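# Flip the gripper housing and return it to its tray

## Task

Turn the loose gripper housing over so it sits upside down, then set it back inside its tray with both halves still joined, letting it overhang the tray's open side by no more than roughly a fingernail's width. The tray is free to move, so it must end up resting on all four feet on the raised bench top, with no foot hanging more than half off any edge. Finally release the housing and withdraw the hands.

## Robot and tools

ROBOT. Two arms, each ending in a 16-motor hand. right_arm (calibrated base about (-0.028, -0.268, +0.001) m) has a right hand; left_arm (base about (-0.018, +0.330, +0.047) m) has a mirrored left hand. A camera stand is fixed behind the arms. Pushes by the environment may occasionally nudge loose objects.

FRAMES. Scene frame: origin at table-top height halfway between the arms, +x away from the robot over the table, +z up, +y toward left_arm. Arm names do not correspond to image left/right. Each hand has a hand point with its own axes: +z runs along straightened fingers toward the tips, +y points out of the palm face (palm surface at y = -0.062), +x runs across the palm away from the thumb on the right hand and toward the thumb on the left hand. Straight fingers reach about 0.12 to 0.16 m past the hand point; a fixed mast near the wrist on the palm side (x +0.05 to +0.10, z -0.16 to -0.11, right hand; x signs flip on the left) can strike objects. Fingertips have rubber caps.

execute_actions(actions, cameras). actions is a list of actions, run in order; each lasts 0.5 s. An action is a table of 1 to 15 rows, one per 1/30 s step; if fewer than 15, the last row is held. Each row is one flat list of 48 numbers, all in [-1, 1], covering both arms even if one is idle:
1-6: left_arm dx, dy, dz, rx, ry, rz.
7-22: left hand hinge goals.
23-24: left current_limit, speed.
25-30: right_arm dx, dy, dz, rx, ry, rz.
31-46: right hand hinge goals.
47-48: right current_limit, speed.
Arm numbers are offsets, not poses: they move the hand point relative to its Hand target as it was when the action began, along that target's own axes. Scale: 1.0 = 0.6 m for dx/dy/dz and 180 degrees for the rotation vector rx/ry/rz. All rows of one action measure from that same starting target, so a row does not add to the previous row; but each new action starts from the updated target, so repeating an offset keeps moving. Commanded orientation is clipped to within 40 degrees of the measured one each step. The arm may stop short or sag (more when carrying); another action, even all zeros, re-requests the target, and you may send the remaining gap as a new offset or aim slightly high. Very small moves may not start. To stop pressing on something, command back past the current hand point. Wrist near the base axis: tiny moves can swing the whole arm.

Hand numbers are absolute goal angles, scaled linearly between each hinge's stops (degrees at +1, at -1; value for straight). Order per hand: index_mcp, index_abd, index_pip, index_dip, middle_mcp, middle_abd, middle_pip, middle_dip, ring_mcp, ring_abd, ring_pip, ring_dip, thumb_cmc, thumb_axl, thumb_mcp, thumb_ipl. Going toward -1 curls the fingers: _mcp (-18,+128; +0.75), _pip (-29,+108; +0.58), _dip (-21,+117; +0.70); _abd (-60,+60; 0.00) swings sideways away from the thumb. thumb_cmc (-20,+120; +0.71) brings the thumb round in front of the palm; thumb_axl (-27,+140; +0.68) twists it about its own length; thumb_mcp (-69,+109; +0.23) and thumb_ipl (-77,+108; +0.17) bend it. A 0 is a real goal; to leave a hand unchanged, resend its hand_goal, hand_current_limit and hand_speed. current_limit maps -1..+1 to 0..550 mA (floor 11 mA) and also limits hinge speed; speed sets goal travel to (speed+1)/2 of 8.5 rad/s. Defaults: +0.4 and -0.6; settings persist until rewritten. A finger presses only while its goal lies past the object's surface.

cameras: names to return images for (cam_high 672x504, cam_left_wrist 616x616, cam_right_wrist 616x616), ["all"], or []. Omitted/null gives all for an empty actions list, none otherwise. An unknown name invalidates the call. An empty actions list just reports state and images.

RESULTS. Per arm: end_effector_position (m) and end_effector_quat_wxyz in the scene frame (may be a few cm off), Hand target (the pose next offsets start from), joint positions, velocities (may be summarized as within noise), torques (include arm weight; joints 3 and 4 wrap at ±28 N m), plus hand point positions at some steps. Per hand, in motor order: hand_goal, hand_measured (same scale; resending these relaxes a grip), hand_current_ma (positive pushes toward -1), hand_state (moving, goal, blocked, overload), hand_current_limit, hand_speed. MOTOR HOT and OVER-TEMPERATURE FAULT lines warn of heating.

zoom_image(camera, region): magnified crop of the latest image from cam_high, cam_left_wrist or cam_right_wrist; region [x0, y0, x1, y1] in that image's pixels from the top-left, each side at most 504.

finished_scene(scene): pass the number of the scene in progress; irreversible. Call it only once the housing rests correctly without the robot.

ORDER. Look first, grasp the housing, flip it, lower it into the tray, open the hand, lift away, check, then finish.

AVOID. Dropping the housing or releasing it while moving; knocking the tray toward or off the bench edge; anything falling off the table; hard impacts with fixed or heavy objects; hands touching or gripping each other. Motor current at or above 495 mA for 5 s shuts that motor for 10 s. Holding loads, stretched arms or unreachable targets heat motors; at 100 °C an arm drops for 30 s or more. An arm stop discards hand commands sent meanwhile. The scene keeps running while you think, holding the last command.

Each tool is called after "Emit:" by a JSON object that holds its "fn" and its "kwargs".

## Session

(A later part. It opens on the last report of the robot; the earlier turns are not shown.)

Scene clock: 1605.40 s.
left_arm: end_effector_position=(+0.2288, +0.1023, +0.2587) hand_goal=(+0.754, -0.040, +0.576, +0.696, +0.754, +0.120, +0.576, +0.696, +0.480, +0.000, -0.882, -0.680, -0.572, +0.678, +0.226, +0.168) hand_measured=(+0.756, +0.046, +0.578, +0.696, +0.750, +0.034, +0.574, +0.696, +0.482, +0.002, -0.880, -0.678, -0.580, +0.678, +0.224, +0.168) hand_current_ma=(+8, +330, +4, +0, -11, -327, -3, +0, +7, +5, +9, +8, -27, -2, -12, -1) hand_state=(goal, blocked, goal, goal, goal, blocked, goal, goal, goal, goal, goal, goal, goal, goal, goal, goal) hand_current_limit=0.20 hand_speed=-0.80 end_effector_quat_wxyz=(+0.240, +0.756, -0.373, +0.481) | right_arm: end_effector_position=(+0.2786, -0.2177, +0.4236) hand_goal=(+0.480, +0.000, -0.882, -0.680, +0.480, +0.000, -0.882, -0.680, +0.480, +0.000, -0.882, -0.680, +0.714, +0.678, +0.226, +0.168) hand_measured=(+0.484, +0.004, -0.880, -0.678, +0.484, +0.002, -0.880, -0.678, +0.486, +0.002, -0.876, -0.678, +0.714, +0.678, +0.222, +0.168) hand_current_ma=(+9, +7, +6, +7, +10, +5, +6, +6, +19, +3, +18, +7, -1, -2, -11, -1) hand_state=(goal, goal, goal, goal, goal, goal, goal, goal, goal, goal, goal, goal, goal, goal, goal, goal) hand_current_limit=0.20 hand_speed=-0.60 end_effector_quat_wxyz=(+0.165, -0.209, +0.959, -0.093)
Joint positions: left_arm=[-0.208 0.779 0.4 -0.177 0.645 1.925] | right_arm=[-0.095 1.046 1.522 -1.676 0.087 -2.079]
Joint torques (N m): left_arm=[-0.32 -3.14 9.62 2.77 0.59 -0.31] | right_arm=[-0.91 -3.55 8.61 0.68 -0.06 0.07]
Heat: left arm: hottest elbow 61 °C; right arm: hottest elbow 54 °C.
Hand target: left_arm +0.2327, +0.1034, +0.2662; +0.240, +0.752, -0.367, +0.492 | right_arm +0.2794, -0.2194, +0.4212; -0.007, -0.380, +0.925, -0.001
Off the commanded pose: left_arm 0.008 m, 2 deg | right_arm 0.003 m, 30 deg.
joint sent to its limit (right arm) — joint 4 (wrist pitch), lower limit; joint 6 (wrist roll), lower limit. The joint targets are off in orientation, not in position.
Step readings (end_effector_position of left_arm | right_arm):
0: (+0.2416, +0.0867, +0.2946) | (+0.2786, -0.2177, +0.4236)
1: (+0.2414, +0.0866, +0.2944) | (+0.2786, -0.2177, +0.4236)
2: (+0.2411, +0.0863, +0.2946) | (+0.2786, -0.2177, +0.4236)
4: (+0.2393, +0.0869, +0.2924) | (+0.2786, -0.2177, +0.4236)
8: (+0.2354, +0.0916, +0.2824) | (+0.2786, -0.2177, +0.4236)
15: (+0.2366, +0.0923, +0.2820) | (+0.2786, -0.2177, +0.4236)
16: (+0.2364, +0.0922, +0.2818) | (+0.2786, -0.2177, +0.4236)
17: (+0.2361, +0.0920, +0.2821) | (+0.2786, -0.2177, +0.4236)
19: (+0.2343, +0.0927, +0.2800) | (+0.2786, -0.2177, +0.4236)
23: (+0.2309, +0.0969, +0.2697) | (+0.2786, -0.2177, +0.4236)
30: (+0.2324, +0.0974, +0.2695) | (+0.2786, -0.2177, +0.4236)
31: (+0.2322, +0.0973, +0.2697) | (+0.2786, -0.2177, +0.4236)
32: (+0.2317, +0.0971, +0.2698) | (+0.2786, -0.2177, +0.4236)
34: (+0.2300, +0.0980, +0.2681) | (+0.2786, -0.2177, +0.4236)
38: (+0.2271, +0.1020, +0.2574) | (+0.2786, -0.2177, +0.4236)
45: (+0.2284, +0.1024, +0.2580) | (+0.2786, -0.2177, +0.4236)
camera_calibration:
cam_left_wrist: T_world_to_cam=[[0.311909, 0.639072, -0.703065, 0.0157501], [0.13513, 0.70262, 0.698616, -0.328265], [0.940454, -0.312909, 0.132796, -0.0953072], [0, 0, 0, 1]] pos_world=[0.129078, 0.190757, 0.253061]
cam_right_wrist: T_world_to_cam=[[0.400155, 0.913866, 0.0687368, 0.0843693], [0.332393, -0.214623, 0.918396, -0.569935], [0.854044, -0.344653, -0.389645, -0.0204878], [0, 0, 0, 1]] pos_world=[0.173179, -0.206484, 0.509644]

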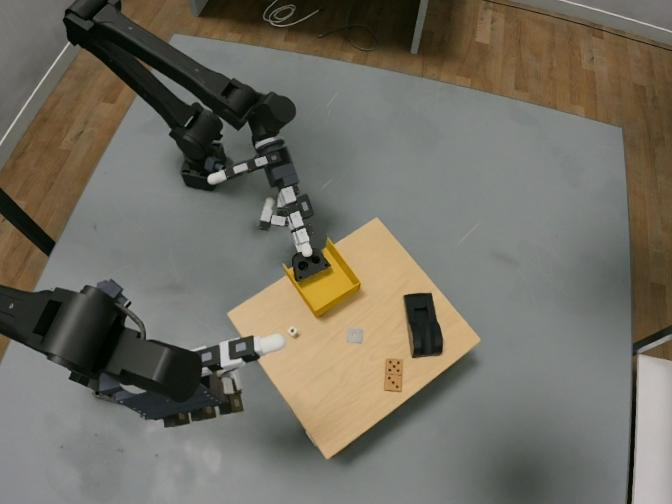

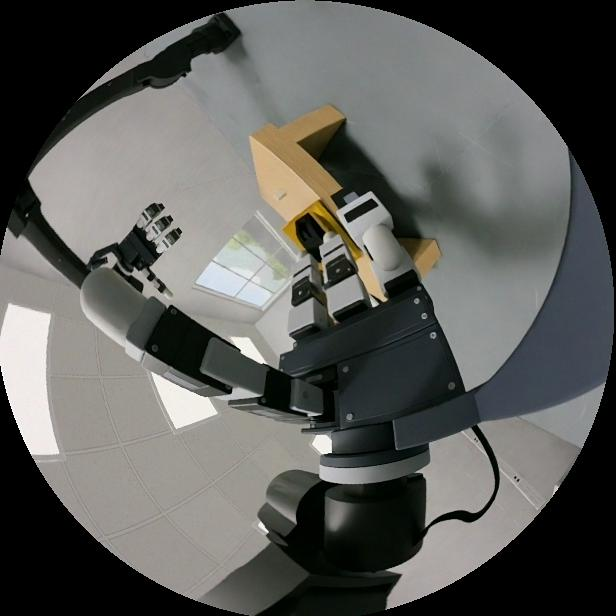

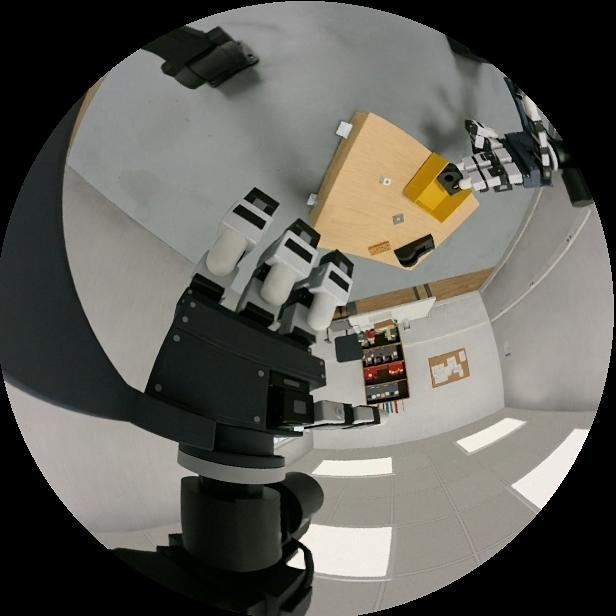

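Emit:
{"fn": "execute_actions", "kwargs": {"actions": [[[-0.0272,0,0.0,0,0.0311,0,0.754,-0.04,0.576,0.696,0.754,0.12,0.576,0.696,0.48,0,-0.882,-0.68,-0.572,0.678,0.226,0.168,0.2,-0.8,0,0,0,0,0,0,0.48,0,-0.882,-0.68,0.48,0,-0.882,-0.68,0.48,0,-0.882,-0.68,0.714,0.678,0.226,0.168,0.2,-0.6]],[[-0.027,0,-0.0024,0,0.0311,0,0.754,-0.04,0.576,0.696,0.754,0.12,0.576,0.696,0.48,0,-0.882,-0.68,-0.572,0.678,0.226,0.168,0.2,-0.8,0,0,0,0,0,0,0.48,0,-0.882,-0.68,0.48,0,-0.882,-0.68,0.48,0,-0.882,-0.68,0.714,0.678,0.226,0.168,0.2,-0.6]]], "cameras": ["cam_high","cam_left_wrist","cam_right_wrist"]}}

Emit:
{"fn": "zoom_image", "kwargs": {"camera": "cam_high", "region": [260, 190, 380, 310]}}

Emit:
{"fn": "zoom_image", "kwargs": {"camera": "cam_left_wrist", "region": [240, 150, 400, 300]}}

Emit:
{"fn": "zoom_image", "kwargs": {"camera": "cam_right_wrist", "region": [390, 120, 560, 290]}}

Scene clock: 1624.43 s.
left_arm: end_effector_position=(+0.2206, +0.1120, +0.2329) hand_goal=(+0.754, -0.040, +0.576, +0.696, +0.754, +0.120, +0.576, +0.696, +0.480, +0.000, -0.882, -0.680, -0.572, +0.678, +0.226, +0.168) hand_measured=(+0.756, +0.046, +0.578, +0.696, +0.750, +0.034, +0.574, +0.696, +0.482, +0.002, -0.880, -0.678, -0.580, +0.678, +0.224, +0.168) hand_current_ma=(+8, +330, +4, +0, -10, -327, -3, +0, +7, +5, +9, +8, -29, -2, -12, -1) hand_state=(goal, blocked, goal, goal, goal, blocked, goal, goal, goal, goal, goal, goal, goal, goal, goal, goal) hand_current_limit=0.20 hand_speed=-0.80 end_effector_quat_wxyz=(+0.272, +0.701, -0.348, +0.559) | right_arm: end_effector_position=(+0.2786, -0.2177, +0.4236) hand_goal=(+0.480, +0.000, -0.882, -0.680, +0.480, +0.000, -0.882, -0.680, +0.480, +0.000, -0.882, -0.680, +0.714, +0.678, +0.226, +0.168) hand_measured=(+0.484, +0.004, -0.880, -0.678, +0.484, +0.002, -0.880, -0.678, +0.486, +0.002, -0.876, -0.678, +0.714, +0.678, +0.222, +0.168) hand_current_ma=(+9, +7, +6, +7, +10, +5, +6, +6, +19, +3, +18, +7, -1, -2, -11, -1) hand_state=(goal, goal, goal, goal, goal, goal, goal, goal, goal, goal, goal, goal, goal, goal, goal, goal) hand_current_limit=0.20 hand_speed=-0.60 end_effector_quat_wxyz=(+0.165, -0.209, +0.959, -0.093)
Joint positions: left_arm=[-0.147 0.882 0.207 0.359 0.754 1.799] | right_arm=[-0.095 1.046 1.522 -1.676 0.087 -2.079]
Joint torques (N m): left_arm=[-0.44 -1.32 8.53 2.97 0.43 -0.34] | right_arm=[-0.91 -3.66 8.68 0.65 -0.04 0.03]
Heat: left arm: hottest elbow 62 °C; right arm: hottest elbow 54 °C.
Hand target: left_arm +0.2248, +0.1135, +0.2363; +0.275, +0.700, -0.341, +0.563 | right_arm +0.2794, -0.2194, +0.4212; -0.007, -0.380, +0.925, -0.001
Off the commanded pose: left_arm 0.006 m, 1 deg | right_arm 0.003 m, 30 deg.
joint sent to its limit (right arm) — joint 4 (wrist pitch), lower limit; joint 6 (wrist roll), lower limit. The joint targets are off in orientation, not in position.
Step readings (end_effector_position of left_arm | right_arm):
0: (+0.2289, +0.1023, +0.2587) | (+0.2786, -0.2177, +0.4236)
1: (+0.2286, +0.1022, +0.2586) | (+0.2786, -0.2177, +0.4236)
2: (+0.2276, +0.1021, +0.2588) | (+0.2786, -0.2177, +0.4236)
4: (+0.2255, +0.1032, +0.2570) | (+0.2786, -0.2177, +0.4236)
8: (+0.2215, +0.1072, +0.2463) | (+0.2786, -0.2177, +0.4236)
15: (+0.2227, +0.1076, +0.2455) | (+0.2786, -0.2177, +0.4236)
16: (+0.2227, +0.1075, +0.2460) | (+0.2786, -0.2177, +0.4236)
17: (+0.2221, +0.1075, +0.2468) | (+0.2786, -0.2177, +0.4236)
19: (+0.2208, +0.1087, +0.2457) | (+0.2786, -0.2177, +0.4236)
23: (+0.2183, +0.1120, +0.2336) | (+0.2786, -0.2177, +0.4236)
30: (+0.2193, +0.1123, +0.2295) | (+0.2786, -0.2177, +0.4236)
camera_calibration:
cam_left_wrist: T_world_to_cam=[[0.407943, 0.52503, -0.746945, -0.00422907], [0.046673, 0.805052, 0.591365, -0.282903], [0.911814, -0.276105, 0.30391, -0.11878], [0, 0, 0, 1]] pos_world=[0.123234, 0.197176, 0.200238]
cam_right_wrist: T_world_to_cam=[[0.400155, 0.913866, 0.0687368, 0.0843693], [0.332393, -0.214623, 0.918396, -0.569935], [0.854044, -0.344653, -0.389645, -0.0204878], [0, 0, 0, 1]] pos_world=[0.173179, -0.206484, 0.509644]

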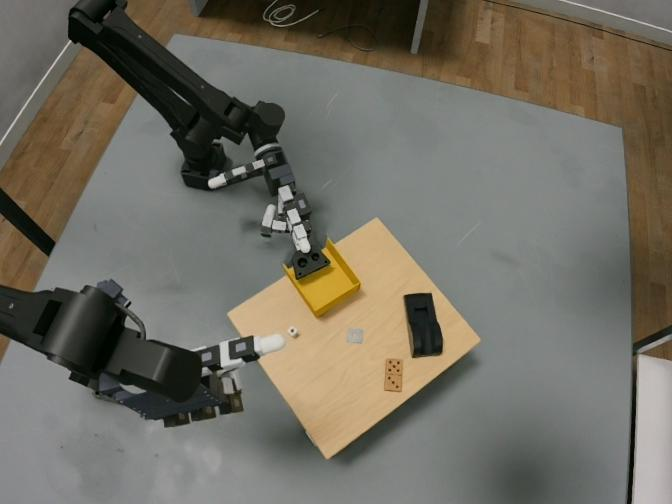

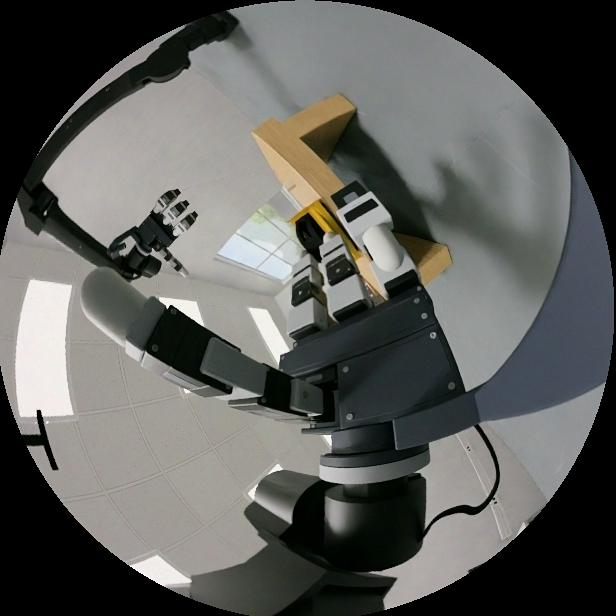

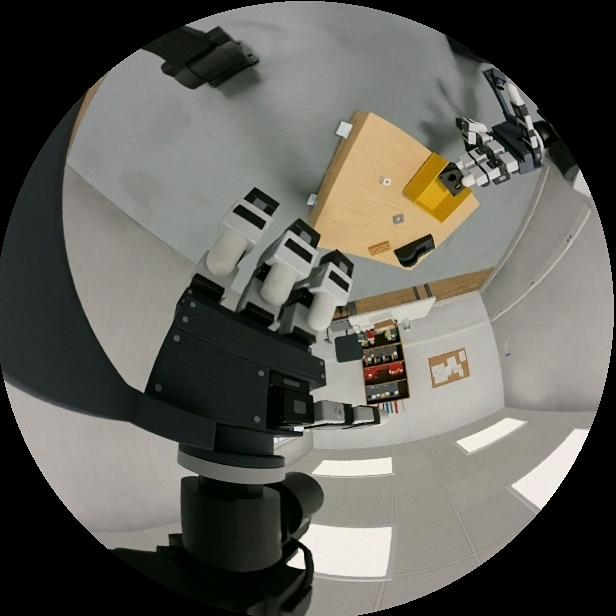

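Scaled by 4.200 from the camera's 672x504 image, which has a finer 960x720 frame.

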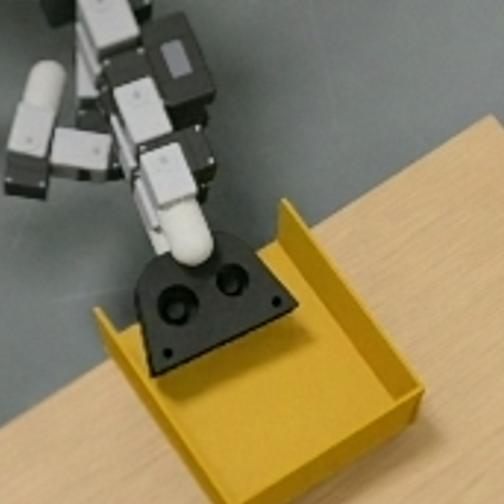

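Scaled by 3.150 from the camera's 616x616 image, which has a finer 880x880 frame.

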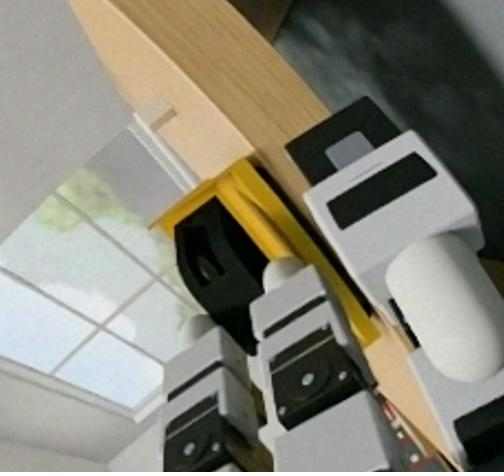

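Scaled by 2.965 from the camera's 616x616 image, which has a finer 880x880 frame.

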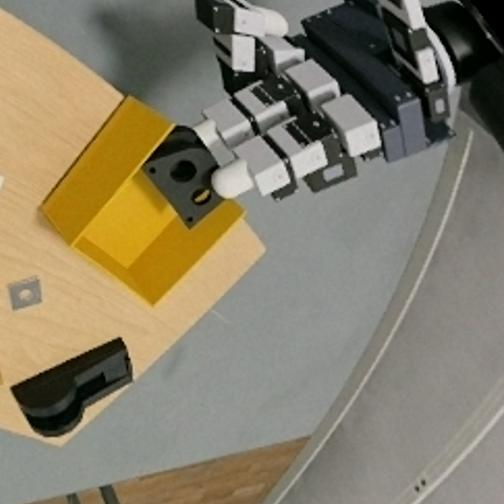

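Emit:
{"fn": "execute_actions", "kwargs": {"actions": [[[-0.0267,-0.0032,0.0005,0,0.0258,0,0.754,-0.04,0.576,0.696,0.754,0.12,0.576,0.696,0.48,0,-0.882,-0.68,-0.572,0.678,0.226,0.168,0.2,-0.8,0,0,0,0,0,0,0.48,0,-0.882,-0.68,0.48,0,-0.882,-0.68,0.48,0,-0.882,-0.68,0.714,0.678,0.226,0.168,0.2,-0.6]],[[-0.0267,-0.0032,-0.0017,0,0.0258,0,0.754,-0.04,0.576,0.696,0.754,0.12,0.576,0.696,0.48,0,-0.882,-0.68,-0.572,0.678,0.226,0.168,0.2,-0.8,0,0,0,0,0,0,0.48,0,-0.882,-0.68,0.48,0,-0.882,-0.68,0.48,0,-0.882,-0.68,0.714,0.678,0.226,0.168,0.2,-0.6]]], "cameras": ["cam_high","cam_left_wrist","cam_right_wrist"]}}

Emit:
{"fn": "zoom_image", "kwargs": {"camera": "cam_high", "region": [260, 190, 380, 310]}}

Emit:
{"fn": "zoom_image", "kwargs": {"camera": "cam_left_wrist", "region": [260, 180, 380, 300]}}

Emit:
{"fn": "zoom_image", "kwargs": {"camera": "cam_right_wrist", "region": [390, 120, 560, 290]}}

Scene clock: 1642.80 s.
left_arm: end_effector_position=(+0.2221, +0.1190, +0.2033) hand_goal=(+0.754, -0.040, +0.576, +0.696, +0.754, +0.120, +0.576, +0.696, +0.480, +0.000, -0.882, -0.680, -0.572, +0.678, +0.226, +0.168) hand_measured=(+0.756, +0.046, +0.578, +0.696, +0.750, +0.034, +0.574, +0.696, +0.482, +0.002, -0.880, -0.678, -0.580, +0.678, +0.224, +0.168) hand_current_ma=(+8, +330, +4, +0, -11, -327, -3, +0, +7, +5, +9, +8, -30, -2, -12, -1) hand_state=(goal, blocked, goal, goal, goal, blocked, goal, goal, goal, goal, goal, goal, goal, goal, goal, goal) hand_current_limit=0.20 hand_speed=-0.80 end_effector_quat_wxyz=(+0.297, +0.654, -0.326, +0.614) | right_arm: end_effector_position=(+0.2786, -0.2177, +0.4236) hand_goal=(+0.480, +0.000, -0.882, -0.680, +0.480, +0.000, -0.882, -0.680, +0.480, +0.000, -0.882, -0.680, +0.714, +0.678, +0.226, +0.168) hand_measured=(+0.484, +0.004, -0.880, -0.678, +0.484, +0.002, -0.880, -0.678, +0.486, +0.002, -0.876, -0.678, +0.714, +0.678, +0.222, +0.168) hand_current_ma=(+9, +7, +6, +7, +10, +5, +6, +6, +19, +3, +18, +7, -1, -2, -11, -1) hand_state=(goal, goal, goal, goal, goal, goal, goal, goal, goal, goal, goal, goal, goal, goal, goal, goal) hand_current_limit=0.20 hand_speed=-0.60 end_effector_quat_wxyz=(+0.165, -0.209, +0.959, -0.093)
Joint positions: left_arm=[-0.11 1.34 0.108 1.132 0.813 1.655] | right_arm=[-0.095 1.046 1.522 -1.676 0.087 -2.079]
Joint torques (N m): left_arm=[-0.21 -3.6 4.33 2.81 0.19 -0.34] | right_arm=[-1.03 -3.55 8.7 0.72 -0.06 0.02]
Heat: left arm: hottest elbow 58 °C; right arm: hottest elbow 54 °C.
Hand target: left_arm +0.2238, +0.1208, +0.2048; +0.302, +0.652, -0.318, +0.618 | right_arm +0.2794, -0.2194, +0.4212; -0.007, -0.380, +0.925, -0.001
Off the commanded pose: left_arm 0.003 m, 1 deg | right_arm 0.003 m, 30 deg.
joint sent to its limit (right arm) — joint 4 (wrist pitch), lower limit; joint 6 (wrist roll), lower limit. The joint targets are off in orientation, not in position.
Step readings (end_effector_position of left_arm | right_arm):
0: (+0.2206, +0.1120, +0.2329) | (+0.2786, -0.2177, +0.4236)
1: (+0.2203, +0.1120, +0.2329) | (+0.2786, -0.2177, +0.4236)
2: (+0.2199, +0.1121, +0.2331) | (+0.2786, -0.2177, +0.4236)
4: (+0.2195, +0.1131, +0.2307) | (+0.2786, -0.2177, +0.4236)
8: (+0.2191, +0.1154, +0.2183) | (+0.2786, -0.2177, +0.4236)
15: (+0.2204, +0.1155, +0.2157) | (+0.2786, -0.2177, +0.4236)
16: (+0.2204, +0.1155, +0.2161) | (+0.2786, -0.2177, +0.4236)
17: (+0.2202, +0.1156, +0.2168) | (+0.2786, -0.2177, +0.4236)
19: (+0.2200, +0.1166, +0.2150) | (+0.2786, -0.2177, +0.4236)
23: (+0.2203, +0.1188, +0.2036) | (+0.2786, -0.2177, +0.4236)
30: (+0.2213, +0.1189, +0.2005) | (+0.2786, -0.2177, +0.4236)
camera_calibration:
cam_left_wrist: T_world_to_cam=[[0.484145, 0.431609, -0.761129, -0.0334995], [-0.00901556, 0.872288, 0.488909, -0.245892], [0.874941, -0.229841, 0.426205, -0.13136], [0, 0, 0, 1]] pos_world=[0.128934, 0.198755, 0.150708]
cam_right_wrist: T_world_to_cam=[[0.400155, 0.913866, 0.0687368, 0.0843693], [0.332393, -0.214623, 0.918396, -0.569935], [0.854044, -0.344653, -0.389645, -0.0204878], [0, 0, 0, 1]] pos_world=[0.173179, -0.206484, 0.509644]

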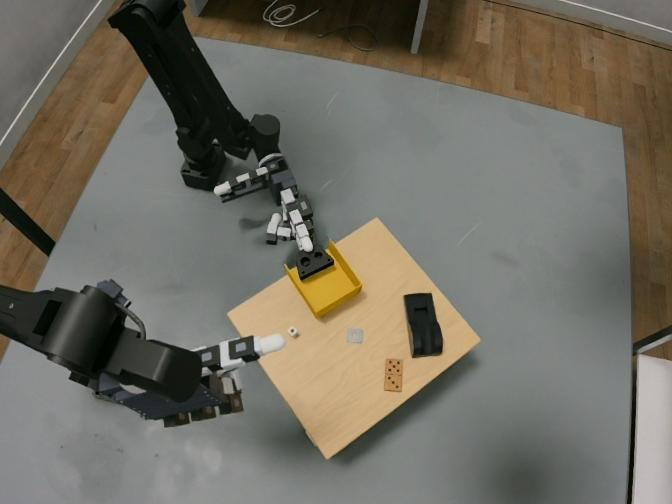

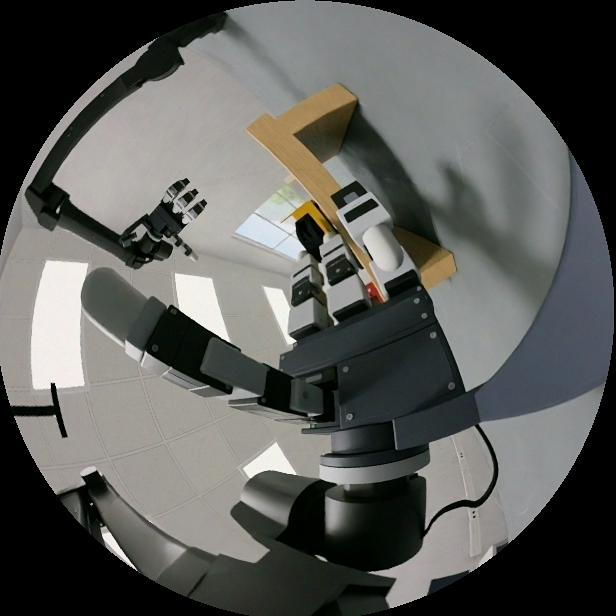

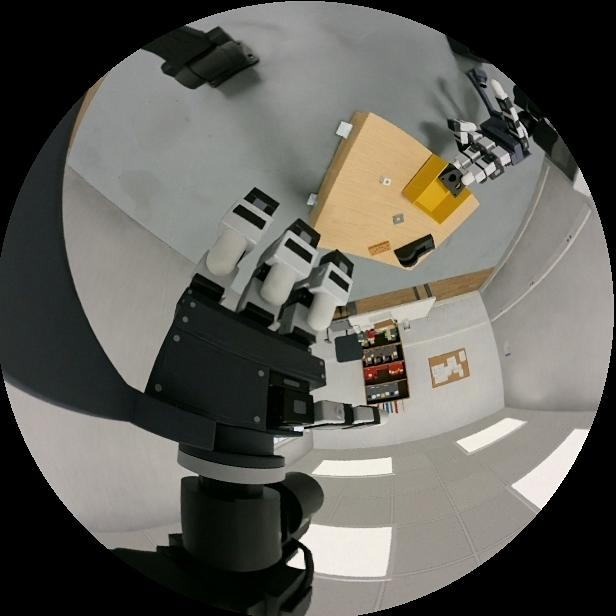

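Scaled by 4.200 from the camera's 672x504 image, which has a finer 960x720 frame.

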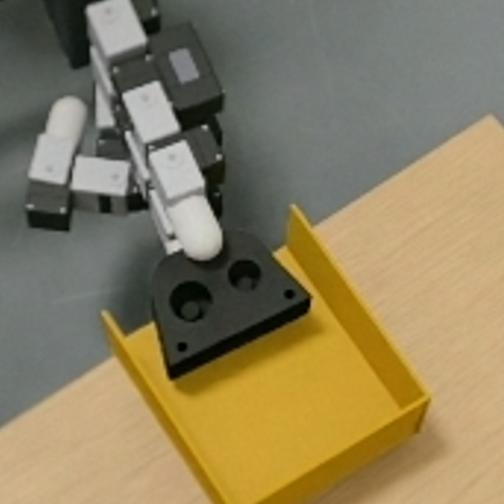

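Scaled by 4.200 from the camera's 616x616 image, which has a finer 880x880 frame.

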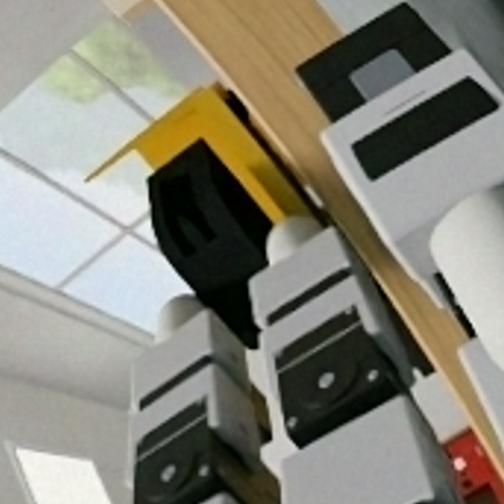

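Scaled by 2.965 from the camera's 616x616 image, which has a finer 880x880 frame.

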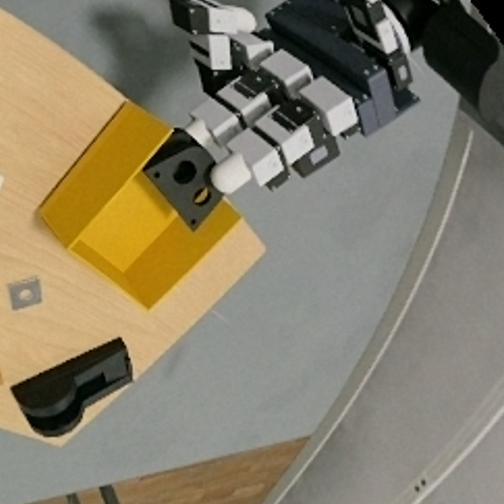

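Emit:
{"fn": "execute_actions", "kwargs": {"actions": [[[-0.0125,0,-0.002,0,0.0145,0,0.754,-0.04,0.576,0.696,0.754,0.12,0.576,0.696,0.48,0,-0.882,-0.68,-0.572,0.678,0.226,0.168,0.2,-0.8,0,0,0,0,0,0,0.48,0,-0.882,-0.68,0.48,0,-0.882,-0.68,0.48,0,-0.882,-0.68,0.714,0.678,0.226,0.168,0.2,-0.6]],[[-0.0098,0,-0.0015,0,0.0145,0,0.754,-0.04,0.576,0.696,0.754,0.12,0.576,0.696,0.48,0,-0.882,-0.68,-0.572,0.678,0.226,0.168,0.2,-0.8,0,0,0,0,0,0,0.48,0,-0.882,-0.68,0.48,0,-0.882,-0.68,0.48,0,-0.882,-0.68,0.714,0.678,0.226,0.168,0.2,-0.6]]], "cameras": ["cam_high","cam_left_wrist","cam_right_wrist"]}}

Emit:
{"fn": "zoom_image", "kwargs": {"camera": "cam_high", "region": [260, 190, 380, 310]}}

Emit:
{"fn": "zoom_image", "kwargs": {"camera": "cam_left_wrist", "region": [260, 180, 380, 300]}}

Emit:
{"fn": "zoom_image", "kwargs": {"camera": "cam_right_wrist", "region": [390, 120, 560, 290]}}

Scene clock: 1659.43 s.
left_arm: end_effector_position=(+0.2202, +0.1208, +0.1903) hand_goal=(+0.754, -0.040, +0.576, +0.696, +0.754, +0.120, +0.576, +0.696, +0.480, +0.000, -0.882, -0.680, -0.572, +0.678, +0.226, +0.168) hand_measured=(+0.756, +0.046, +0.578, +0.696, +0.752, +0.038, +0.574, +0.696, +0.482, +0.002, -0.880, -0.678, -0.580, +0.678, +0.224, +0.168) hand_current_ma=(+8, +330, +4, +0, -10, -315, -3, +0, +7, +5, +9, +8, -31, -2, -10, -1) hand_state=(goal, blocked, goal, goal, goal, blocked, goal, goal, goal, goal, goal, goal, goal, goal, goal, goal) hand_current_limit=0.20 hand_speed=-0.80 end_effector_quat_wxyz=(+0.309, +0.630, -0.316, +0.639) | right_arm: end_effector_position=(+0.2786, -0.2177, +0.4236) hand_goal=(+0.480, +0.000, -0.882, -0.680, +0.480, +0.000, -0.882, -0.680, +0.480, +0.000, -0.882, -0.680, +0.714, +0.678, +0.226, +0.168) hand_measured=(+0.484, +0.004, -0.880, -0.678, +0.484, +0.002, -0.880, -0.678, +0.486, +0.002, -0.876, -0.678, +0.714, +0.678, +0.222, +0.168) hand_current_ma=(+9, +7, +6, +7, +10, +5, +6, +6, +19, +3, +18, +7, -1, -2, -11, -1) hand_state=(goal, goal, goal, goal, goal, goal, goal, goal, goal, goal, goal, goal, goal, goal, goal, goal) hand_current_limit=0.20 hand_speed=-0.60 end_effector_quat_wxyz=(+0.165, -0.209, +0.959, -0.093)
Joint positions: left_arm=[-0.106 1.654 0.099 1.565 0.821 1.577] | right_arm=[-0.095 1.046 1.522 -1.676 0.087 -2.079]
Joint torques (N m): left_arm=[-0.38 -4.66 1.89 2.73 0.06 -0.39] | right_arm=[-0.73 -3.49 8.69 0.7 -0.08 0.06]
Heat: left arm: hottest elbow 56 °C; right arm: hottest elbow 53 °C.
Hand target: left_arm +0.2222, +0.1228, +0.1915; +0.316, +0.624, -0.304, +0.647 | right_arm +0.2794, -0.2194, +0.4212; -0.007, -0.380, +0.925, -0.001
Off the commanded pose: left_arm 0.003 m, 2 deg | right_arm 0.003 m, 30 deg.
joint sent to its limit (left arm) — joint 4 (wrist pitch), upper limit. The joint targets still meet the commanded pose.
joint sent to its limit (right arm) — joint 4 (wrist pitch), lower limit; joint 6 (wrist roll), lower limit. The joint targets are off in orientation, not in position.
Step readings (end_effector_position of left_arm | right_arm):
0: (+0.2221, +0.1190, +0.2034) | (+0.2786, -0.2177, +0.4236)
1: (+0.2222, +0.1190, +0.2035) | (+0.2786, -0.2177, +0.4236)
2: (+0.2216, +0.1190, +0.2038) | (+0.2786, -0.2177, +0.4236)
4: (+0.2211, +0.1192, +0.2029) | (+0.2786, -0.2177, +0.4236)
8: (+0.2214, +0.1197, +0.1955) | (+0.2786, -0.2177, +0.4236)
15: (+0.2215, +0.1200, +0.1942) | (+0.2786, -0.2177, +0.4236)
16: (+0.2215, +0.1201, +0.1945) | (+0.2786, -0.2177, +0.4236)
17: (+0.2213, +0.1201, +0.1952) | (+0.2786, -0.2177, +0.4236)
19: (+0.2208, +0.1202, +0.1948) | (+0.2786, -0.2177, +0.4236)
23: (+0.2205, +0.1204, +0.1885) | (+0.2786, -0.2177, +0.4236)
30: (+0.2202, +0.1207, +0.1898) | (+0.2786, -0.2177, +0.4236)
camera_calibration:
cam_left_wrist: T_world_to_cam=[[0.520832, 0.385713, -0.761551, -0.0457504], [-0.0289052, 0.899559, 0.435843, -0.229954], [0.85317, -0.204988, 0.479668, -0.132202], [0, 0, 0, 1]] pos_world=[0.129972, 0.197404, 0.128796]
cam_right_wrist: T_world_to_cam=[[0.400155, 0.913866, 0.0687368, 0.0843693], [0.332393, -0.214623, 0.918396, -0.569935], [0.854044, -0.344653, -0.389645, -0.0204878], [0, 0, 0, 1]] pos_world=[0.173179, -0.206484, 0.509644]

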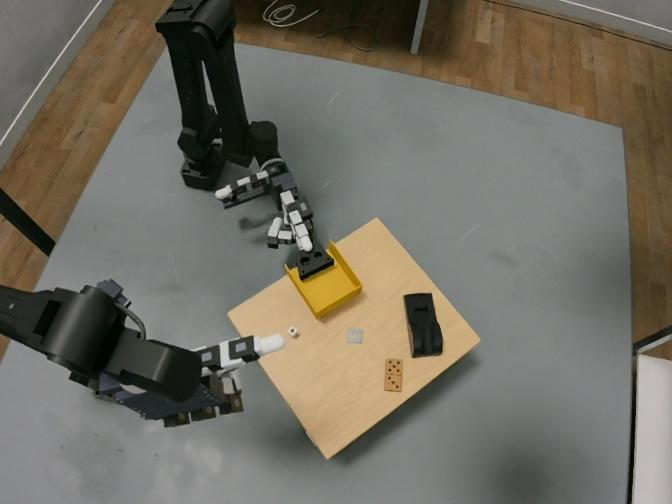

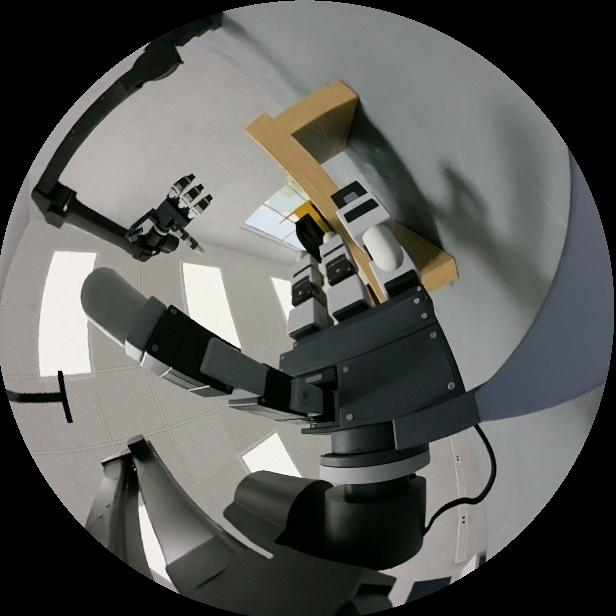

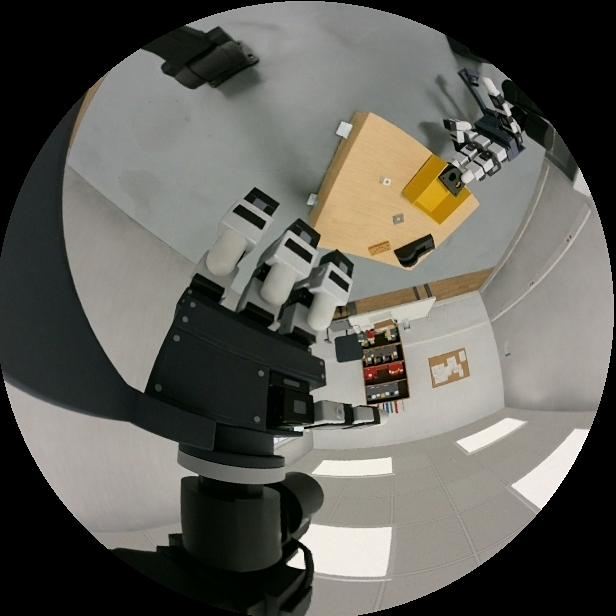

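Scaled by 4.200 from the camera's 672x504 image, which has a finer 960x720 frame.

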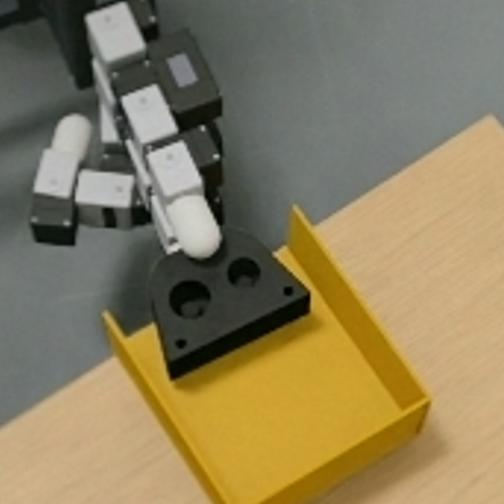

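Scaled by 4.200 from the camera's 616x616 image, which has a finer 880x880 frame.

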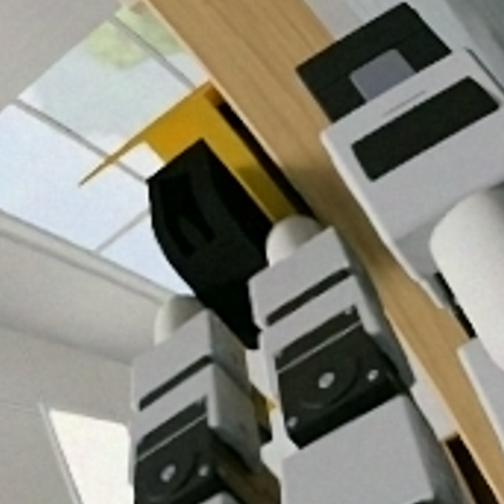

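Scaled by 2.965 from the camera's 616x616 image, which has a finer 880x880 frame.

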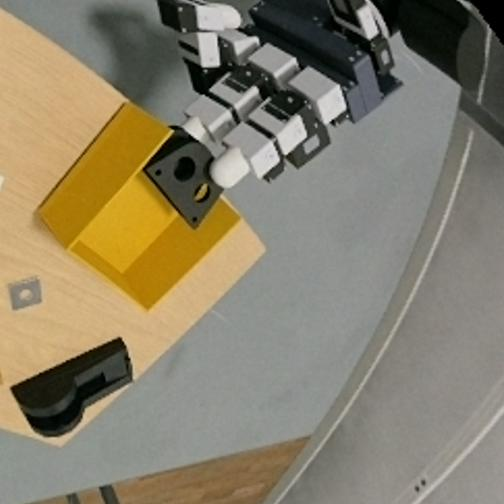

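Emit:
{"fn": "execute_actions", "kwargs": {"actions": [[[-0.0083,0,0.0,0,0.003,0,0.754,-0.04,0.576,0.696,0.754,0.12,0.576,0.696,0.48,0,-0.882,-0.68,-0.572,0.678,0.226,0.168,0.2,-0.8,0,0,0,0,0,0,0.48,0,-0.882,-0.68,0.48,0,-0.882,-0.68,0.48,0,-0.882,-0.68,0.714,0.678,0.226,0.168,0.2,-0.6]]], "cameras": ["cam_high","cam_right_wrist"]}}

Emit:
{"fn": "zoom_image", "kwargs": {"camera": "cam_high", "region": [280, 220, 350, 290]}}

Emit:
{"fn": "zoom_image", "kwargs": {"camera": "cam_right_wrist", "region": [400, 130, 500, 230]}}

Scene clock: 1669.13 s.
left_arm: end_effector_position=(+0.2198, +0.1209, +0.1884) hand_goal=(+0.754, -0.040, +0.576, +0.696, +0.754, +0.120, +0.576, +0.696, +0.480, +0.000, -0.882, -0.680, -0.572, +0.678, +0.226, +0.168) hand_measured=(+0.756, +0.046, +0.578, +0.696, +0.752, +0.038, +0.574, +0.696, +0.482, +0.002, -0.880, -0.678, -0.580, +0.678, +0.224, +0.168) hand_current_ma=(+8, +330, +4, +0, -10, -315, -3, +0, +7, +5, +9, +8, -31, -2, -10, -1) hand_state=(goal, blocked, goal, goal, goal, blocked, goal, goal, goal, goal, goal, goal, goal, goal, goal, goal) hand_current_limit=0.20 hand_speed=-0.80 end_effector_quat_wxyz=(+0.311, +0.632, -0.315, +0.636) | right_arm: end_effector_position=(+0.2786, -0.2177, +0.4236) hand_goal=(+0.480, +0.000, -0.882, -0.680, +0.480, +0.000, -0.882, -0.680, +0.480, +0.000, -0.882, -0.680, +0.714, +0.678, +0.226, +0.168) hand_measured=(+0.484, +0.004, -0.880, -0.678, +0.484, +0.002, -0.880, -0.678, +0.486, +0.002, -0.876, -0.678, +0.714, +0.678, +0.222, +0.168) hand_current_ma=(+9, +7, +6, +7, +10, +5, +6, +6, +19, +3, +18, +7, -1, -2, -11, -1) hand_state=(goal, goal, goal, goal, goal, goal, goal, goal, goal, goal, goal, goal, goal, goal, goal, goal) hand_current_limit=0.20 hand_speed=-0.60 end_effector_quat_wxyz=(+0.165, -0.209, +0.959, -0.093)
Joint positions: left_arm=[-0.105 1.666 0.099 1.571 0.824 1.576] | right_arm=[-0.095 1.046 1.522 -1.676 0.087 -2.079]
Joint torques (N m): left_arm=[-0.44 -5.48 1.98 2.48 0.09 -0.16] | right_arm=[-1.03 -3.66 8.7 0.7 -0.06 0.03]
Heat: left arm: hottest elbow 54 °C; right arm: hottest elbow 53 °C.
Hand target: left_arm +0.2223, +0.1227, +0.1865; +0.317, +0.621, -0.302, +0.650 | right_arm +0.2794, -0.2194, +0.4212; -0.007, -0.380, +0.925, -0.001
Off the commanded pose: left_arm 0.004 m, 3 deg | right_arm 0.003 m, 30 deg.
joint sent to its limit (left arm) — joint 4 (wrist pitch), upper limit. The joint targets still meet the commanded pose.
joint sent to its limit (right arm) — joint 4 (wrist pitch), lower limit; joint 6 (wrist roll), lower limit. The joint targets are off in orientation, not in position.
Step readings (end_effector_position of left_arm | right_arm):
0: (+0.2203, +0.1208, +0.1903) | (+0.2786, -0.2177, +0.4236)
1: (+0.2203, +0.1208, +0.1903) | (+0.2786, -0.2177, +0.4236)
2: (+0.2201, +0.1208, +0.1901) | (+0.2786, -0.2177, +0.4236)
4: (+0.2200, +0.1207, +0.1891) | (+0.2786, -0.2177, +0.4236)
8: (+0.2198, +0.1209, +0.1884) | (+0.2786, -0.2177, +0.4236)
15: (+0.2198, +0.1209, +0.1884) | (+0.2786, -0.2177, +0.4236)
camera_calibration:
cam_right_wrist: T_world_to_cam=[[0.400155, 0.913866, 0.0687368, 0.0843693], [0.332393, -0.214623, 0.918396, -0.569935], [0.854044, -0.344653, -0.389645, -0.0204878], [0, 0, 0, 1]] pos_world=[0.173179, -0.206484, 0.509644]
Images, in order (width x height): cam_high 672x504, cam_right_wrist 616x616.

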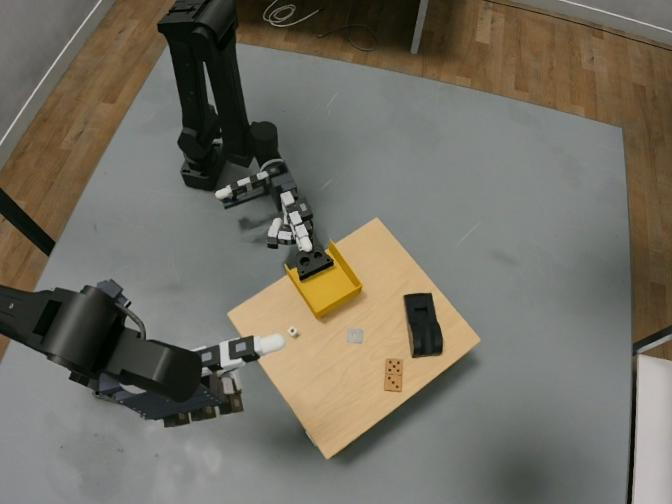

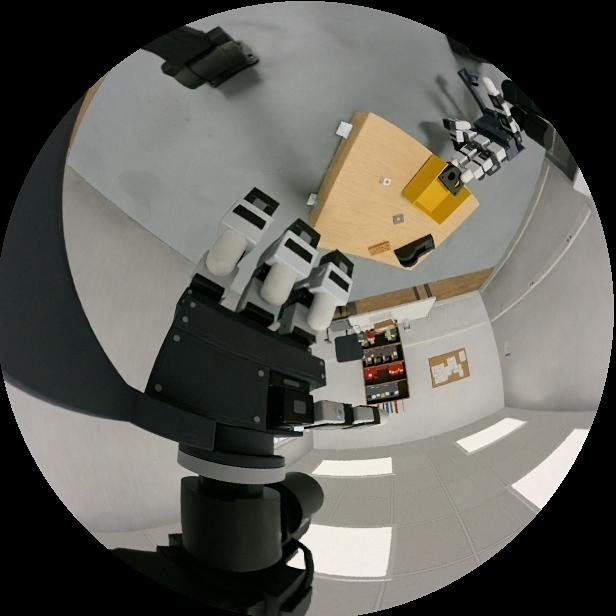

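Scaled by 7.200 from the camera's 672x504 image, which has a finer 960x720 frame.

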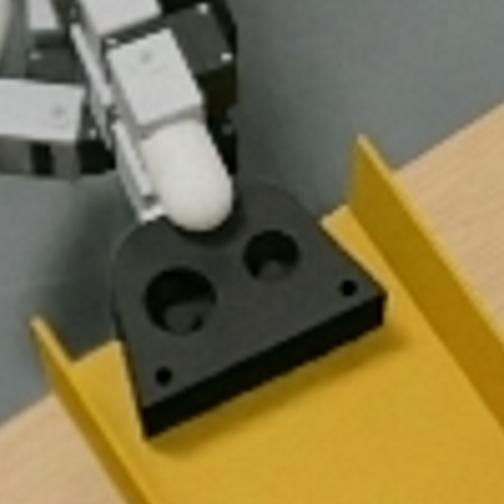

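Scaled by 5.040 from the camera's 616x616 image, which has a finer 880x880 frame.

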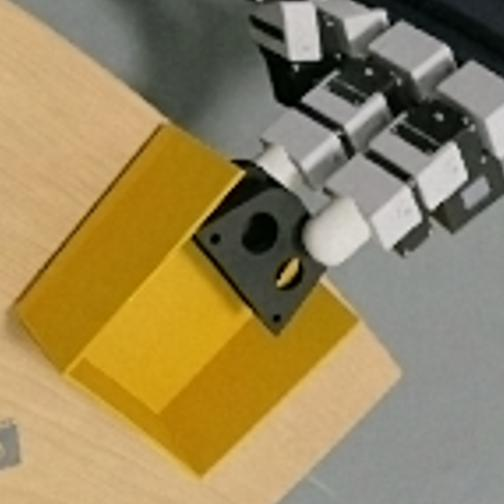

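Emit:
{"fn": "execute_actions", "kwargs": {"actions": [[[-0.007,0,0.0,0,0.0,0,0.754,-0.04,0.576,0.696,0.754,0.12,0.576,0.696,0.48,0,-0.882,-0.68,-0.572,0.678,0.226,0.168,0.2,-0.8,0,0,0,0,0,0,0.48,0,-0.882,-0.68,0.48,0,-0.882,-0.68,0.48,0,-0.882,-0.68,0.714,0.678,0.226,0.168,0.2,-0.6]]], "cameras": ["cam_high","cam_right_wrist"]}}

Emit:
{"fn": "zoom_image", "kwargs": {"camera": "cam_high", "region": [280, 220, 350, 290]}}

Emit:
{"fn": "zoom_image", "kwargs": {"camera": "cam_right_wrist", "region": [400, 130, 500, 230]}}

Scene clock: 1679.37 s.
left_arm: end_effector_position=(+0.2195, +0.1211, +0.1874) hand_goal=(+0.754, -0.040, +0.576, +0.696, +0.754, +0.120, +0.576, +0.696, +0.480, +0.000, -0.882, -0.680, -0.572, +0.678, +0.226, +0.168) hand_measured=(+0.756, +0.046, +0.578, +0.696, +0.752, +0.038, +0.574, +0.696, +0.482, +0.002, -0.880, -0.678, -0.580, +0.678, +0.224, +0.168) hand_current_ma=(+8, +330, +4, +0, -10, -315, -3, +0, +7, +5, +9, +8, -31, -2, -10, -1) hand_state=(goal, blocked, goal, goal, goal, blocked, goal, goal, goal, goal, goal, goal, goal, goal, goal, goal) hand_current_limit=0.20 hand_speed=-0.80 end_effector_quat_wxyz=(+0.311, +0.631, -0.316, +0.636) | right_arm: end_effector_position=(+0.2786, -0.2177, +0.4236) hand_goal=(+0.480, +0.000, -0.882, -0.680, +0.480, +0.000, -0.882, -0.680, +0.480, +0.000, -0.882, -0.680, +0.714, +0.678, +0.226, +0.168) hand_measured=(+0.484, +0.004, -0.880, -0.678, +0.484, +0.002, -0.880, -0.678, +0.486, +0.002, -0.876, -0.678, +0.714, +0.678, +0.222, +0.168) hand_current_ma=(+9, +7, +6, +7, +10, +5, +6, +6, +19, +3, +18, +7, -1, -2, -11, -1) hand_state=(goal, goal, goal, goal, goal, goal, goal, goal, goal, goal, goal, goal, goal, goal, goal, goal) hand_current_limit=0.20 hand_speed=-0.60 end_effector_quat_wxyz=(+0.165, -0.209, +0.959, -0.093)
Joint positions: left_arm=[-0.104 1.675 0.099 1.58 0.827 1.576] | right_arm=[-0.095 1.046 1.522 -1.676 0.087 -2.079]
Joint torques (N m): left_arm=[-0.73 -4.48 1.81 2.11 0.09 -0.07] | right_arm=[-0.91 -3.66 8.69 0.65 -0.05 0.06]
Heat: left arm: hottest elbow 52 °C; right arm: hottest elbow 53 °C.
Hand target: left_arm +0.2224, +0.1225, +0.1823; +0.317, +0.621, -0.302, +0.650 | right_arm +0.2794, -0.2194, +0.4212; -0.007, -0.380, +0.925, -0.001
Off the commanded pose: left_arm 0.006 m, 3 deg | right_arm 0.003 m, 30 deg.
joint sent to its limit (left arm) — joint 4 (wrist pitch), upper limit. The joint targets are off in orientation, not in position.
joint sent to its limit (right arm) — joint 4 (wrist pitch), lower limit; joint 6 (wrist roll), lower limit. The joint targets are off in orientation, not in position.
Step readings (end_effector_position of left_arm | right_arm):
0: (+0.2198, +0.1209, +0.1884) | (+0.2786, -0.2177, +0.4236)
1: (+0.2198, +0.1208, +0.1884) | (+0.2786, -0.2177, +0.4236)
2: (+0.2198, +0.1208, +0.1882) | (+0.2786, -0.2177, +0.4236)
4: (+0.2197, +0.1209, +0.1879) | (+0.2786, -0.2177, +0.4236)
8: (+0.2196, +0.1211, +0.1875) | (+0.2786, -0.2177, +0.4236)
15: (+0.2195, +0.1211, +0.1874) | (+0.2786, -0.2177, +0.4236)
camera_calibration:
cam_right_wrist: T_world_to_cam=[[0.400155, 0.913866, 0.0687368, 0.0843693], [0.332393, -0.214623, 0.918396, -0.569935], [0.854044, -0.344653, -0.389645, -0.0204878], [0, 0, 0, 1]] pos_world=[0.173179, -0.206484, 0.509644]
Images, in order (width x height): cam_high 672x504, cam_right_wrist 616x616.

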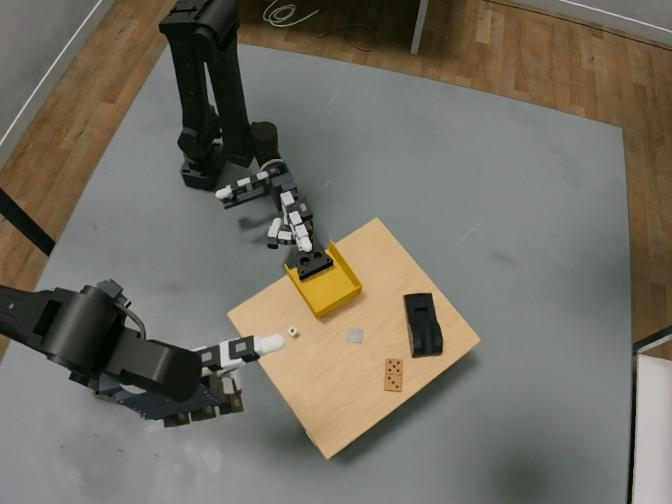

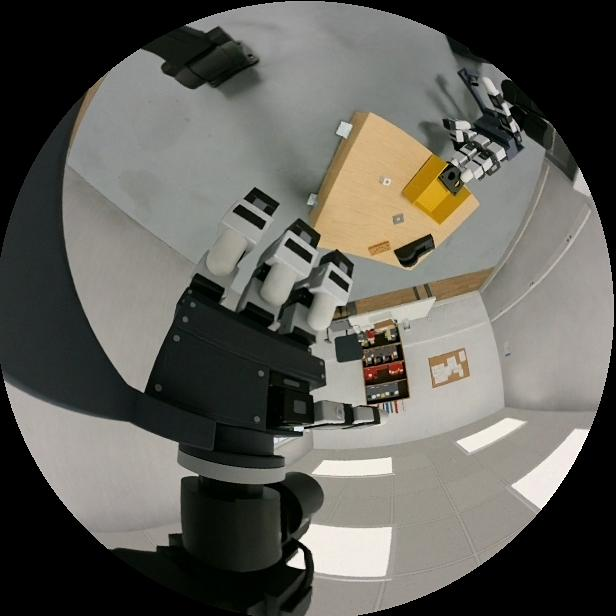

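Scaled by 7.200 from the camera's 672x504 image, which has a finer 960x720 frame.

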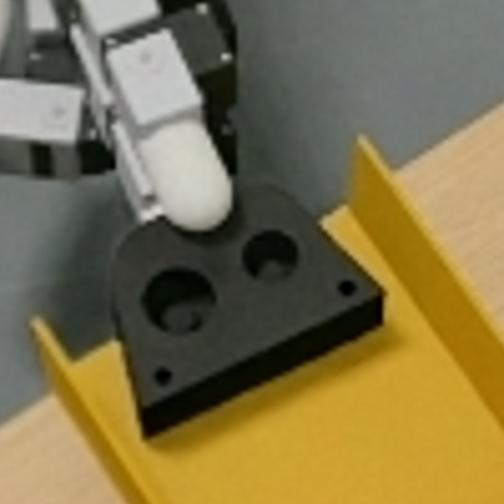

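Scaled by 5.040 from the camera's 616x616 image, which has a finer 880x880 frame.

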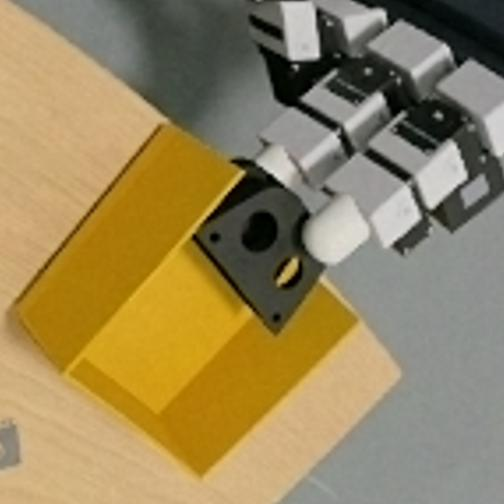

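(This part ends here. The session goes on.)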